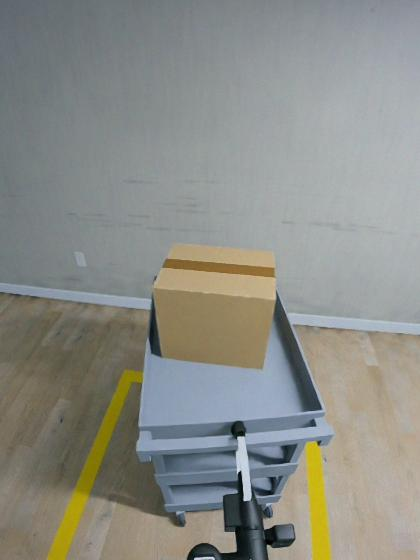

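Request:
move:
  r2: {"joints": {"gripper_m": 0.14}}
  blocking: false
  cameras: []

Request:
wait:
  seconds: 4
  cameras: ["r2_wrist_camera"]

Scene clock: 2410.43 s.
move: r2 moving
r1.base_odometry: x=-1.346 y=-1.001 heading=+1.821
r1.turned_by_wheels: +0.000
r1.turned_by_imu: +0.000
r1.base_tilt: forward=-1.5 right=+1.2
r1.lidar_m: 0.47 0.39 4.13 5.03 2.36 1.39 1.19 1.19 0.83 0.72 0.71 0.65
r1.base_status: not commanded
r1.joint_positions: lift_m=+0.640 arm_m=+0.000 wrist_yaw_rad=+0.977 wrist_pitch_rad=+0.002 wrist_roll_rad=+0.000 gripper_m=-0.029
r1.joint_status: not commanded
r1.measured_speeds: translate_m=+0.000 strafe_m=+0.000 rotate_rad=+0.000 lift_m=+0.000 arm_m=+0.000 wrist_yaw_rad=+0.000 wrist_pitch_rad=+0.000 wrist_roll_rad=+0.000
r1.motor_effort: lift_m=+21(21) arm_m=-8(8) wheel_0=+5(5) wheel_1=-9(9) wheel_2=+12(12)
r1.servo_current: wrist_yaw_rad=59(65) wrist_pitch_rad=39(46) wrist_roll_rad=52(65) gripper_m=72(78)
r1.contact_limits: translate_m 0.7
r1.hand_pose: x=+0.4050 y=+0.1902 z=+0.8174 quat_wxyz=(+0.883, +0.000, +0.001, +0.470) (m; r1's base frame)
r1.wrist_depth_mm: - - - 183 222 205 190 / - - - 236 224 204 190 / - - - 236 224 205 191 / - - - 238 225 203 192 / - - - 238 226 206 193 / - - - 184 218 207 194 / - - 177 182 225 202 -
r2.base_odometry: x=-5.340 y=-1.976 heading=-2.642
r2.turned_by_wheels: +0.000
r2.turned_by_imu: +0.000
r2.base_tilt: forward=-0.7 right=+0.1
r2.lidar_m: 0.38 0.36 2.11 2.11 1.25 1.05 1.66 1.22 1.86 2.57 2.12 0.42
r2.base_status: not commanded
r2.joint_positions: lift_m=+0.685 arm_m=+0.000 wrist_yaw_rad=-0.006 wrist_pitch_rad=+0.002 wrist_roll_rad=+1.569 gripper_m=+0.011
r2.joint_status: gripper_m moving
r2.measured_speeds: translate_m=+0.000 strafe_m=+0.000 rotate_rad=+0.000 lift_m=+0.000 arm_m=+0.000 wrist_yaw_rad=+0.000 wrist_pitch_rad=+0.000 wrist_roll_rad=+0.000
r2.motor_effort: lift_m=+18(18) arm_m=+4(4) wheel_0=+1(2) wheel_1=+1(2) wheel_2=-4(4)
r2.servo_current: wrist_yaw_rad=59(59) wrist_pitch_rad=39(46) wrist_roll_rad=39(59) gripper_m=111(111)
r2.contact_limits: translate_m 0.8
r2.hand_pose: x=+0.4588 y=-0.0891 z=+0.8626 quat_wxyz=(+0.708, +0.707, -0.001, -0.003) (m; r2's base frame)
r2.wrist_depth_mm: - - - 183 244 1430 1182 / - - - 182 244 1464 - / - - 484 181 243 - - / - 452 452 181 242 - - / - 466 466 181 241 - - / - 480 190 180 241 - - / - - - 112 239 715 -
pictures: none
No camera images: "cameras" was empty.

Scene clock: 2412.30 s.
earlier move: r2 done
r1.base_odometry: x=-1.346 y=-1.001 heading=+1.821
r1.turned_by_wheels: +0.000
r1.turned_by_imu: +0.000
r1.base_tilt: forward=-1.6 right=+1.2
r1.lidar_m: 0.49 0.40 4.09 5.05 2.40 1.40 1.18 1.19 0.81 0.71 0.69 0.64
r1.base_status: not commanded
r1.joint_positions: lift_m=+0.640 arm_m=+0.000 wrist_yaw_rad=+0.977 wrist_pitch_rad=+0.002 wrist_roll_rad=+0.000 gripper_m=-0.029
r1.joint_status: not commanded
r1.measured_speeds: translate_m=+0.000 strafe_m=+0.000 rotate_rad=+0.000 lift_m=+0.000 arm_m=+0.000 wrist_yaw_rad=+0.000 wrist_pitch_rad=+0.000 wrist_roll_rad=+0.000
r1.motor_effort: lift_m=+21(21) arm_m=-8(8) wheel_0=+5(6) wheel_1=-8(9) wheel_2=+12(12)
r1.servo_current: wrist_yaw_rad=46(72) wrist_pitch_rad=39(46) wrist_roll_rad=39(65) gripper_m=72(78)
r1.contact_limits: translate_m 0.7
r1.hand_pose: x=+0.4050 y=+0.1902 z=+0.8174 quat_wxyz=(+0.883, +0.000, +0.001, +0.470) (m; r1's base frame)
r1.wrist_depth_mm: - - - 183 223 205 191 / - - - 236 223 204 191 / - - - 236 224 204 191 / - - - 239 225 203 192 / - - - 239 226 206 193 / - - - 184 217 206 193 / - 1983 177 182 225 202 -
r2.base_odometry: x=-5.340 y=-1.976 heading=-2.642
r2.turned_by_wheels: +0.000
r2.turned_by_imu: +0.000
r2.base_tilt: forward=-0.7 right=+0.1
r2.lidar_m: 0.37 0.39 2.12 2.10 1.26 1.05 1.70 1.25 1.88 2.56 2.10 0.43
r2.base_status: not commanded
r2.joint_positions: lift_m=+0.685 arm_m=+0.000 wrist_yaw_rad=-0.006 wrist_pitch_rad=+0.002 wrist_roll_rad=+1.569 gripper_m=+0.140
r2.joint_status: all done
r2.measured_speeds: translate_m=+0.000 strafe_m=+0.000 rotate_rad=+0.000 lift_m=+0.000 arm_m=+0.000 wrist_yaw_rad=+0.000 wrist_pitch_rad=+0.000 wrist_roll_rad=+0.000
r2.motor_effort: lift_m=+18(18) arm_m=+4(4) wheel_0=+1(2) wheel_1=+1(2) wheel_2=-4(4)
r2.servo_current: wrist_yaw_rad=46(72) wrist_pitch_rad=33(46) wrist_roll_rad=46(59) gripper_m=52(137)
r2.contact_limits: translate_m 0.8
r2.hand_pose: x=+0.4588 y=-0.0891 z=+0.8626 quat_wxyz=(+0.708, +0.707, -0.001, -0.003) (m; r2's base frame)
r2.wrist_depth_mm: - - - 185 248 1430 1205 / - - - 185 245 1464 - / - - 473 183 245 - - / - 452 449 183 242 - - / - 466 466 182 243 - - / - 484 191 182 241 - - / - - - 112 243 715 -
wait: 1.87 of 4 s (r2 has come to rest)
pictures: r2_wrist_camera
Images, in order (width x height): r2_wrist_camera 616x392.

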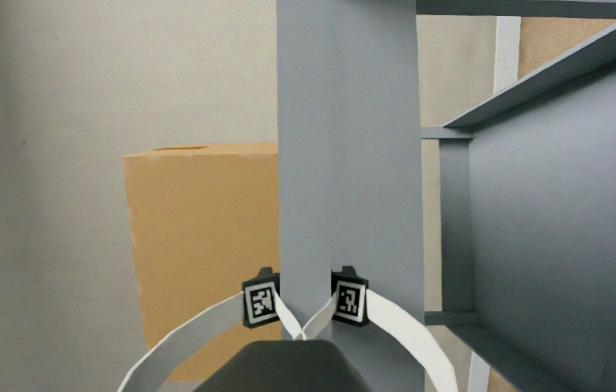

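Request:
wait:
  seconds: 0
  cameras: ["r2_wrist_camera"]

Scene clock: 2418.20 s.
r1.base_odometry: x=-1.346 y=-1.001 heading=+1.821
r1.turned_by_wheels: +0.000
r1.turned_by_imu: +0.000
r1.base_tilt: forward=-1.6 right=+1.2
r1.lidar_m: 0.46 0.39 4.17 5.06 2.37 1.39 1.19 1.21 0.82 0.69 0.71 0.65
r1.base_status: not commanded
r1.joint_positions: lift_m=+0.640 arm_m=+0.000 wrist_yaw_rad=+0.977 wrist_pitch_rad=+0.002 wrist_roll_rad=+0.000 gripper_m=-0.029
r1.joint_status: not commanded
r1.measured_speeds: translate_m=+0.000 strafe_m=+0.000 rotate_rad=+0.000 lift_m=+0.000 arm_m=+0.000 wrist_yaw_rad=+0.000 wrist_pitch_rad=+0.000 wrist_roll_rad=+0.000
r1.motor_effort: lift_m=+21(21) arm_m=-8(8) wheel_0=+5(6) wheel_1=-8(9) wheel_2=+12(12)
r1.servo_current: wrist_yaw_rad=59(72) wrist_pitch_rad=39(46) wrist_roll_rad=39(65) gripper_m=78(78)
r1.contact_limits: translate_m 0.7
r1.hand_pose: x=+0.4050 y=+0.1902 z=+0.8174 quat_wxyz=(+0.883, +0.000, +0.001, +0.470) (m; r1's base frame)
r1.wrist_depth_mm: - - - 183 223 205 190 / - - - 236 224 203 191 / - - - 237 224 204 191 / - - - 238 224 203 192 / - - - 240 226 206 193 / - - - 184 218 206 194 / - - 177 181 225 202 -
r2.base_odometry: x=-5.340 y=-1.976 heading=-2.642
r2.turned_by_wheels: +0.000
r2.turned_by_imu: +0.000
r2.base_tilt: forward=-0.7 right=+0.0
r2.lidar_m: 0.38 0.41 2.14 2.09 1.27 1.05 1.70 1.25 1.87 2.55 2.12 0.44
r2.base_status: not commanded
r2.joint_positions: lift_m=+0.685 arm_m=+0.000 wrist_yaw_rad=-0.006 wrist_pitch_rad=+0.002 wrist_roll_rad=+1.569 gripper_m=+0.140
r2.joint_status: all done
r2.measured_speeds: translate_m=+0.000 strafe_m=+0.000 rotate_rad=+0.000 lift_m=+0.000 arm_m=+0.000 wrist_yaw_rad=+0.000 wrist_pitch_rad=+0.000 wrist_roll_rad=+0.000
r2.motor_effort: lift_m=+18(18) arm_m=+4(4) wheel_0=+2(2) wheel_1=+2(2) wheel_2=-4(4)
r2.servo_current: wrist_yaw_rad=46(72) wrist_pitch_rad=39(46) wrist_roll_rad=52(59) gripper_m=52(137)
r2.contact_limits: translate_m 0.8
r2.hand_pose: x=+0.4588 y=-0.0891 z=+0.8626 quat_wxyz=(+0.708, +0.707, -0.001, -0.003) (m; r2's base frame)
r2.wrist_depth_mm: - - - 186 247 1464 1205 / - - - 185 247 1464 - / - - 473 184 245 - - / - 452 452 183 244 - - / - 466 469 182 242 - - / - 480 191 182 242 - - / - - - 112 242 715 -
pictures: r2_wrist_camera
Images, in order (width x height): r2_wrist_camera 616x392.

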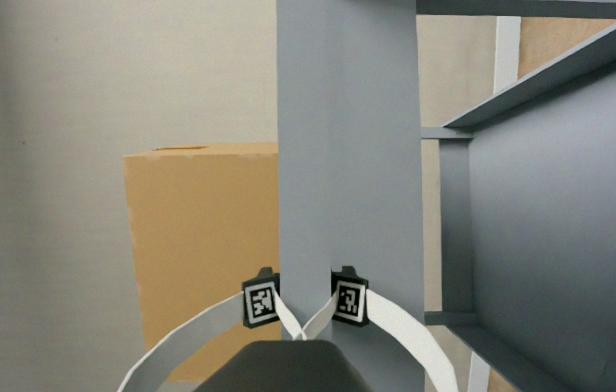

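Request:
move:
  r2: {"joints": {"lift_m": 0.695}, "pace": "slow"}
  blocking: false
  cameras: []

Request:
wait:
  seconds: 2
  cameras: ["r2_wrist_camera"]

Scene clock: 2429.87 s.
move: r2 moving
r1.base_odometry: x=-1.346 y=-1.001 heading=+1.821
r1.turned_by_wheels: +0.000
r1.turned_by_imu: +0.000
r1.base_tilt: forward=-1.6 right=+1.2
r1.lidar_m: 0.45 0.37 4.11 5.06 2.36 1.38 1.19 1.22 0.84 0.70 0.70 0.62
r1.base_status: not commanded
r1.joint_positions: lift_m=+0.640 arm_m=+0.000 wrist_yaw_rad=+0.977 wrist_pitch_rad=+0.002 wrist_roll_rad=+0.000 gripper_m=-0.029
r1.joint_status: not commanded
r1.measured_speeds: translate_m=+0.000 strafe_m=+0.000 rotate_rad=+0.000 lift_m=+0.000 arm_m=+0.000 wrist_yaw_rad=+0.000 wrist_pitch_rad=+0.000 wrist_roll_rad=+0.000
r1.motor_effort: lift_m=+21(21) arm_m=-8(8) wheel_0=+5(6) wheel_1=-8(9) wheel_2=+12(12)
r1.servo_current: wrist_yaw_rad=46(52) wrist_pitch_rad=39(46) wrist_roll_rad=39(65) gripper_m=72(78)
r1.contact_limits: translate_m 0.7
r1.hand_pose: x=+0.4050 y=+0.1902 z=+0.8174 quat_wxyz=(+0.883, +0.000, +0.001, +0.470) (m; r1's base frame)
r1.wrist_depth_mm: - - - 183 222 205 190 / - - - 236 223 204 191 / - - - 236 224 204 191 / - - - 238 225 203 192 / - - - 239 226 205 193 / - - - 183 218 207 193 / - - 177 182 225 202 -
r2.base_odometry: x=-5.340 y=-1.976 heading=-2.642
r2.turned_by_wheels: +0.000
r2.turned_by_imu: +0.000
r2.base_tilt: forward=-0.6 right=+0.1
r2.lidar_m: 0.36 0.40 2.13 2.09 1.25 1.06 1.70 1.23 1.88 2.56 2.10 0.43
r2.base_status: not commanded
r2.joint_positions: lift_m=+0.694 arm_m=+0.000 wrist_yaw_rad=-0.006 wrist_pitch_rad=+0.003 wrist_roll_rad=+1.569 gripper_m=+0.140
r2.joint_status: lift_m moving
r2.measured_speeds: translate_m=+0.000 strafe_m=+0.000 rotate_rad=+0.000 lift_m=+0.000 arm_m=+0.000 wrist_yaw_rad=+0.000 wrist_pitch_rad=+0.001 wrist_roll_rad=+0.000
r2.motor_effort: lift_m=+27(28) arm_m=+4(4) wheel_0=+1(2) wheel_1=+1(2) wheel_2=-4(4)
r2.servo_current: wrist_yaw_rad=46(59) wrist_pitch_rad=33(46) wrist_roll_rad=39(52) gripper_m=52(59)
r2.contact_limits: translate_m 0.8
r2.hand_pose: x=+0.4588 y=-0.0891 z=+0.8718 quat_wxyz=(+0.708, +0.707, -0.001, -0.003) (m; r2's base frame)
r2.wrist_depth_mm: - - - 185 247 1430 1160 / - - - 186 246 1430 - / - - 473 185 246 - - / - 445 452 183 244 - - / - 462 466 183 243 - - / - 480 477 182 189 - - / - - - 112 243 1756 -
pictures: none
No camera images: "cameras" was empty.

Scene clock: 2430.10 s.
earlier move: r2 done
r1.base_odometry: x=-1.346 y=-1.001 heading=+1.821
r1.turned_by_wheels: +0.000
r1.turned_by_imu: +0.000
r1.base_tilt: forward=-1.5 right=+1.2
r1.lidar_m: 0.47 0.39 4.12 5.01 2.39 1.38 1.19 1.17 0.81 0.71 0.70 0.65
r1.base_status: not commanded
r1.joint_positions: lift_m=+0.640 arm_m=+0.000 wrist_yaw_rad=+0.977 wrist_pitch_rad=+0.002 wrist_roll_rad=+0.000 gripper_m=-0.029
r1.joint_status: not commanded
r1.measured_speeds: translate_m=+0.000 strafe_m=+0.000 rotate_rad=+0.000 lift_m=+0.000 arm_m=+0.000 wrist_yaw_rad=+0.000 wrist_pitch_rad=+0.000 wrist_roll_rad=+0.000
r1.motor_effort: lift_m=+21(21) arm_m=-8(8) wheel_0=+5(6) wheel_1=-9(9) wheel_2=+12(12)
r1.servo_current: wrist_yaw_rad=46(52) wrist_pitch_rad=46(46) wrist_roll_rad=59(72) gripper_m=72(78)
r1.contact_limits: translate_m 0.7
r1.hand_pose: x=+0.4050 y=+0.1902 z=+0.8174 quat_wxyz=(+0.883, +0.000, +0.001, +0.470) (m; r1's base frame)
r1.wrist_depth_mm: - - - 183 222 205 190 / - - - 236 224 204 190 / - - - 237 224 204 191 / - - - 239 225 203 192 / - - - 239 227 206 193 / - - - 183 218 207 194 / - - 177 182 224 202 -
r2.base_odometry: x=-5.340 y=-1.976 heading=-2.642
r2.turned_by_wheels: +0.000
r2.turned_by_imu: +0.000
r2.base_tilt: forward=-0.7 right=+0.1
r2.lidar_m: 0.38 0.40 2.12 2.11 1.22 1.05 1.68 1.23 1.85 2.56 2.11 0.42
r2.base_status: not commanded
r2.joint_positions: lift_m=+0.694 arm_m=+0.000 wrist_yaw_rad=-0.006 wrist_pitch_rad=+0.003 wrist_roll_rad=+1.569 gripper_m=+0.140
r2.joint_status: all done
r2.measured_speeds: translate_m=+0.000 strafe_m=+0.000 rotate_rad=+0.000 lift_m=+0.000 arm_m=+0.000 wrist_yaw_rad=+0.000 wrist_pitch_rad=+0.000 wrist_roll_rad=+0.000
r2.motor_effort: lift_m=+25(28) arm_m=+4(4) wheel_0=+1(2) wheel_1=+1(2) wheel_2=-4(4)
r2.servo_current: wrist_yaw_rad=52(65) wrist_pitch_rad=39(46) wrist_roll_rad=52(59) gripper_m=46(59)
r2.contact_limits: translate_m 0.8
r2.hand_pose: x=+0.4588 y=-0.0891 z=+0.8718 quat_wxyz=(+0.708, +0.707, -0.001, -0.003) (m; r2's base frame)
r2.wrist_depth_mm: - - - 185 247 1397 1182 / - - - 185 247 1464 - / - - 473 183 246 - - / - 452 449 183 244 - - / - 462 466 183 244 - - / - 480 473 183 189 - - / - - - 112 242 1808 -
wait: 0.23 of 2 s (r2 has come to rest)
pictures: r2_wrist_camera
Images, in order (width x height): r2_wrist_camera 616x392.

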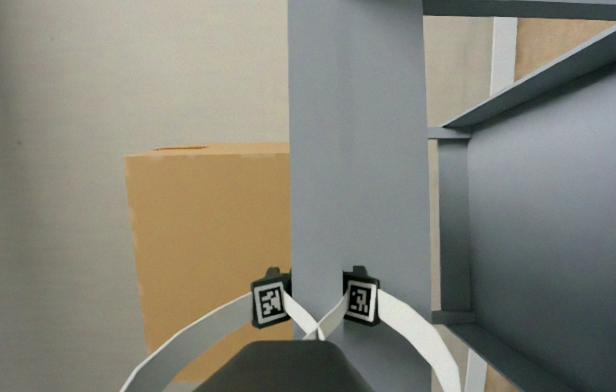

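Request:
move:
  r2: {"base": {"translate_m": -0.03}, "pace": "slow", "contact_limits": {"translate_m": 0.5}}
  blocking: false
  cameras: []

Request:
wait:
  seconds: 2
  cameras: ["r2_wrist_camera"]

Scene clock: 2447.93 s.
move: r2 moving
r1.base_odometry: x=-1.346 y=-1.001 heading=+1.821
r1.turned_by_wheels: +0.000
r1.turned_by_imu: +0.000
r1.base_tilt: forward=-1.5 right=+1.2
r1.lidar_m: 0.47 0.38 4.11 5.05 2.34 1.37 1.19 1.20 0.81 0.72 0.71 0.64
r1.base_status: not commanded
r1.joint_positions: lift_m=+0.640 arm_m=+0.000 wrist_yaw_rad=+0.977 wrist_pitch_rad=+0.002 wrist_roll_rad=+0.000 gripper_m=-0.029
r1.joint_status: not commanded
r1.measured_speeds: translate_m=+0.000 strafe_m=+0.000 rotate_rad=+0.000 lift_m=+0.000 arm_m=+0.000 wrist_yaw_rad=+0.000 wrist_pitch_rad=+0.000 wrist_roll_rad=+0.000
r1.motor_effort: lift_m=+21(21) arm_m=-8(8) wheel_0=+5(6) wheel_1=-9(9) wheel_2=+12(12)
r1.servo_current: wrist_yaw_rad=46(65) wrist_pitch_rad=39(46) wrist_roll_rad=46(52) gripper_m=78(78)
r1.contact_limits: translate_m 0.7
r1.hand_pose: x=+0.4050 y=+0.1902 z=+0.8174 quat_wxyz=(+0.883, +0.000, +0.001, +0.470) (m; r1's base frame)
r1.wrist_depth_mm: - - - 183 222 205 190 / - - - 236 224 204 191 / - - - 236 225 204 191 / - - - 239 225 203 193 / - - - 239 226 206 193 / - - - 183 218 206 193 / - 1983 177 182 225 202 -
r2.base_odometry: x=-5.330 y=-1.970 heading=-2.643
r2.turned_by_wheels: +0.000
r2.turned_by_imu: +0.000
r2.base_tilt: forward=-0.7 right=+0.1
r2.lidar_m: 0.39 0.42 2.10 2.11 1.27 1.01 1.66 1.23 1.82 2.58 2.12 0.43
r2.base_status: translate_m moving
r2.joint_positions: lift_m=+0.695 arm_m=+0.000 wrist_yaw_rad=-0.003 wrist_pitch_rad=+0.002 wrist_roll_rad=+1.569 gripper_m=+0.140
r2.joint_status: not commanded
r2.measured_speeds: translate_m=-0.050 strafe_m=+0.000 rotate_rad=+0.002 lift_m=+0.000 arm_m=+0.000 wrist_yaw_rad=+0.000 wrist_pitch_rad=+0.000 wrist_roll_rad=+0.000
r2.motor_effort: lift_m=+18(25) arm_m=+4(4) wheel_0=-1(9) wheel_1=-5(8) wheel_2=+8(10)
r2.servo_current: wrist_yaw_rad=39(59) wrist_pitch_rad=46(46) wrist_roll_rad=46(52) gripper_m=52(59)
r2.contact_limits: translate_m 0.5
r2.hand_pose: x=+0.4590 y=-0.0882 z=+0.8727 quat_wxyz=(+0.708, +0.707, +0.000, -0.002) (m; r2's base frame)
r2.wrist_depth_mm: - - - 195 256 - 1229 / - - - 195 255 1464 - / - - 462 195 256 - - / - 466 466 194 255 - - / - 477 477 195 254 - - / - 200 488 194 254 186 - / - - 517 112 255 1708 -
pictures: none
No camera images: "cameras" was empty.

Scene clock: 2448.80 s.
earlier move: r2 done
r1.base_odometry: x=-1.346 y=-1.001 heading=+1.821
r1.turned_by_wheels: +0.000
r1.turned_by_imu: +0.000
r1.base_tilt: forward=-1.5 right=+1.2
r1.lidar_m: 0.46 0.38 4.14 5.05 2.36 1.39 1.20 1.22 0.85 0.69 0.71 0.67
r1.base_status: not commanded
r1.joint_positions: lift_m=+0.640 arm_m=+0.000 wrist_yaw_rad=+0.977 wrist_pitch_rad=+0.002 wrist_roll_rad=+0.000 gripper_m=-0.029
r1.joint_status: not commanded
r1.measured_speeds: translate_m=+0.000 strafe_m=+0.000 rotate_rad=+0.000 lift_m=+0.000 arm_m=+0.000 wrist_yaw_rad=+0.000 wrist_pitch_rad=+0.000 wrist_roll_rad=+0.000
r1.motor_effort: lift_m=+21(21) arm_m=-8(8) wheel_0=+5(6) wheel_1=-8(9) wheel_2=+12(12)
r1.servo_current: wrist_yaw_rad=39(65) wrist_pitch_rad=52(52) wrist_roll_rad=33(78) gripper_m=65(78)
r1.contact_limits: translate_m 0.7
r1.hand_pose: x=+0.4050 y=+0.1902 z=+0.8174 quat_wxyz=(+0.883, +0.000, +0.001, +0.470) (m; r1's base frame)
r1.wrist_depth_mm: - - - 183 222 205 190 / - - - 236 224 203 191 / - - - 237 224 205 191 / - - - 238 225 202 192 / - - - 239 226 206 193 / - - - 183 217 206 194 / - - 177 182 225 202 -
r2.base_odometry: x=-5.314 y=-1.962 heading=-2.643
r2.turned_by_wheels: +0.000
r2.turned_by_imu: +0.000
r2.base_tilt: forward=-0.7 right=+0.0
r2.lidar_m: 0.42 0.44 2.12 2.11 1.22 1.02 1.69 1.22 1.81 2.57 2.12 0.44
r2.base_status: done
r2.joint_positions: lift_m=+0.695 arm_m=+0.000 wrist_yaw_rad=-0.003 wrist_pitch_rad=+0.002 wrist_roll_rad=+1.569 gripper_m=+0.140
r2.joint_status: not commanded
r2.measured_speeds: translate_m=+0.000 strafe_m=+0.000 rotate_rad=+0.000 lift_m=+0.000 arm_m=+0.000 wrist_yaw_rad=+0.000 wrist_pitch_rad=+0.000 wrist_roll_rad=+0.000
r2.motor_effort: lift_m=+18(25) arm_m=+4(4) wheel_0=-5(9) wheel_1=-6(8) wheel_2=+4(10)
r2.servo_current: wrist_yaw_rad=46(59) wrist_pitch_rad=46(46) wrist_roll_rad=39(65) gripper_m=59(59)
r2.contact_limits: translate_m 0.5
r2.hand_pose: x=+0.4590 y=-0.0882 z=+0.8727 quat_wxyz=(+0.708, +0.707, +0.000, -0.002) (m; r2's base frame)
r2.wrist_depth_mm: - - - 214 274 1464 1138 / - - - 214 274 1499 - / - - 473 213 273 - - / - 488 484 213 273 - - / - 492 504 500 273 - - / - 200 512 212 271 185 - / - - 539 112 272 1863 -
wait: 0.87 of 2 s (r2 has come to rest)
pictures: r2_wrist_camera
Images, in order (width x height): r2_wrist_camera 616x392.

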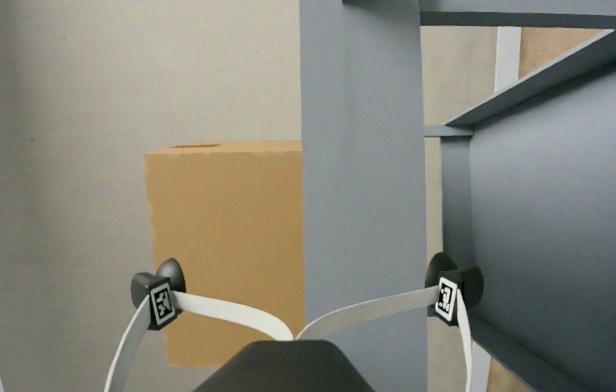

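Request:
move:
  r2: {"base": {"translate_m": -0.40}}
  blocking: false
  cameras: []

Request:
wait:
  seconds: 4
  cameras: ["r2_head_camera"]

Scene clock: 2454.60 s.
move: r2 moving
r1.base_odometry: x=-1.346 y=-1.001 heading=+1.821
r1.turned_by_wheels: +0.000
r1.turned_by_imu: +0.000
r1.base_tilt: forward=-1.5 right=+1.2
r1.lidar_m: 0.44 0.41 4.12 5.06 2.35 1.37 1.20 1.21 0.81 0.69 0.70 0.66
r1.base_status: not commanded
r1.joint_positions: lift_m=+0.640 arm_m=+0.000 wrist_yaw_rad=+0.977 wrist_pitch_rad=+0.002 wrist_roll_rad=+0.000 gripper_m=-0.029
r1.joint_status: not commanded
r1.measured_speeds: translate_m=+0.000 strafe_m=+0.000 rotate_rad=+0.000 lift_m=+0.000 arm_m=+0.000 wrist_yaw_rad=+0.000 wrist_pitch_rad=+0.000 wrist_roll_rad=+0.000
r1.motor_effort: lift_m=+21(21) arm_m=-8(8) wheel_0=+5(5) wheel_1=-9(9) wheel_2=+12(12)
r1.servo_current: wrist_yaw_rad=33(59) wrist_pitch_rad=46(46) wrist_roll_rad=39(59) gripper_m=78(85)
r1.contact_limits: translate_m 0.7
r1.hand_pose: x=+0.4050 y=+0.1902 z=+0.8174 quat_wxyz=(+0.883, +0.000, +0.001, +0.470) (m; r1's base frame)
r1.wrist_depth_mm: - - - 183 222 205 190 / - - - 236 224 204 191 / - - - 237 224 205 191 / - - - 238 225 203 192 / - - - 240 226 206 193 / - - - 183 217 207 193 / - - 177 181 225 202 -
r2.base_odometry: x=-5.287 y=-1.947 heading=-2.643
r2.turned_by_wheels: +0.000
r2.turned_by_imu: +0.000
r2.base_tilt: forward=-0.7 right=+0.1
r2.lidar_m: 0.44 0.46 2.14 2.11 1.17 1.00 1.73 1.15 1.74 2.55 2.20 0.48
r2.base_status: translate_m moving
r2.joint_positions: lift_m=+0.695 arm_m=+0.000 wrist_yaw_rad=-0.003 wrist_pitch_rad=+0.002 wrist_roll_rad=+1.569 gripper_m=+0.140
r2.joint_status: not commanded
r2.measured_speeds: translate_m=-0.123 strafe_m=-0.001 rotate_rad=-0.001 lift_m=+0.000 arm_m=+0.000 wrist_yaw_rad=+0.000 wrist_pitch_rad=+0.000 wrist_roll_rad=+0.000
r2.motor_effort: lift_m=+18(18) arm_m=+4(4) wheel_0=-8(10) wheel_1=-8(9) wheel_2=+12(12)
r2.servo_current: wrist_yaw_rad=33(52) wrist_pitch_rad=39(46) wrist_roll_rad=59(59) gripper_m=46(52)
r2.hand_pose: x=+0.4590 y=-0.0882 z=+0.8727 quat_wxyz=(+0.708, +0.707, +0.000, -0.002) (m; r2's base frame)
r2.wrist_depth_mm: - - - 238 301 312 310 / - - - 238 300 1499 - / - - 512 239 300 - - / - 517 508 508 298 - - / - - 535 521 300 - - / - 200 539 238 297 185 - / - - 559 112 - 1808 -
pictures: none
No camera images: "cameras" was empty.

Scene clock: 2456.90 s.
earlier move: r2 done
r1.base_odometry: x=-1.346 y=-1.001 heading=+1.821
r1.turned_by_wheels: +0.000
r1.turned_by_imu: +0.000
r1.base_tilt: forward=-1.6 right=+1.2
r1.lidar_m: 0.48 0.36 4.11 5.05 2.38 1.41 1.20 1.20 0.84 0.69 0.71 0.64
r1.base_status: not commanded
r1.joint_positions: lift_m=+0.640 arm_m=+0.000 wrist_yaw_rad=+0.977 wrist_pitch_rad=+0.002 wrist_roll_rad=+0.000 gripper_m=-0.029
r1.joint_status: not commanded
r1.measured_speeds: translate_m=+0.000 strafe_m=+0.000 rotate_rad=+0.000 lift_m=+0.000 arm_m=+0.000 wrist_yaw_rad=+0.000 wrist_pitch_rad=+0.000 wrist_roll_rad=+0.000
r1.motor_effort: lift_m=+21(21) arm_m=-8(8) wheel_0=+5(6) wheel_1=-9(9) wheel_2=+12(12)
r1.servo_current: wrist_yaw_rad=46(72) wrist_pitch_rad=46(52) wrist_roll_rad=20(72) gripper_m=78(85)
r1.contact_limits: translate_m 0.7
r1.hand_pose: x=+0.4050 y=+0.1902 z=+0.8174 quat_wxyz=(+0.883, +0.000, +0.001, +0.470) (m; r1's base frame)
r1.wrist_depth_mm: - - - 183 223 205 190 / - - - 236 224 204 191 / - - - 237 225 204 191 / - - - 238 225 203 192 / - - - 239 226 206 193 / - - - 184 218 206 194 / - - 177 182 225 202 -
r2.base_odometry: x=-4.963 y=-1.771 heading=-2.643
r2.turned_by_wheels: +0.000
r2.turned_by_imu: +0.000
r2.base_tilt: forward=-0.7 right=+0.1
r2.lidar_m: 0.79 2.38 2.20 1.46 0.75 0.66 - 0.82 1.10 2.48 2.64 0.87
r2.base_status: done
r2.joint_positions: lift_m=+0.695 arm_m=+0.000 wrist_yaw_rad=-0.003 wrist_pitch_rad=+0.002 wrist_roll_rad=+1.569 gripper_m=+0.140
r2.joint_status: not commanded
r2.measured_speeds: translate_m=+0.000 strafe_m=+0.000 rotate_rad=+0.000 lift_m=+0.000 arm_m=+0.000 wrist_yaw_rad=+0.000 wrist_pitch_rad=+0.000 wrist_roll_rad=+0.000
r2.motor_effort: lift_m=+18(18) arm_m=+4(4) wheel_0=-3(10) wheel_1=-2(10) wheel_2=+3(13)
r2.servo_current: wrist_yaw_rad=52(59) wrist_pitch_rad=39(52) wrist_roll_rad=46(59) gripper_m=46(59)
r2.hand_pose: x=+0.4590 y=-0.0882 z=+0.8727 quat_wxyz=(+0.708, +0.707, +0.000, -0.002) (m; r2's base frame)
r2.wrist_depth_mm: - - - - - 1808 1281 / - - - - - 1661 1205 / - - - - - 683 - / - - 904 891 - 668 - / - - 931 931 - 676 - / - - 931 166 - 676 - / - - - 112 - 1863 1229
wait: 2.30 of 4 s (r2 has come to rest)
pictures: r2_head_camera
Images, in order (width x height): r2_head_camera 420x560.

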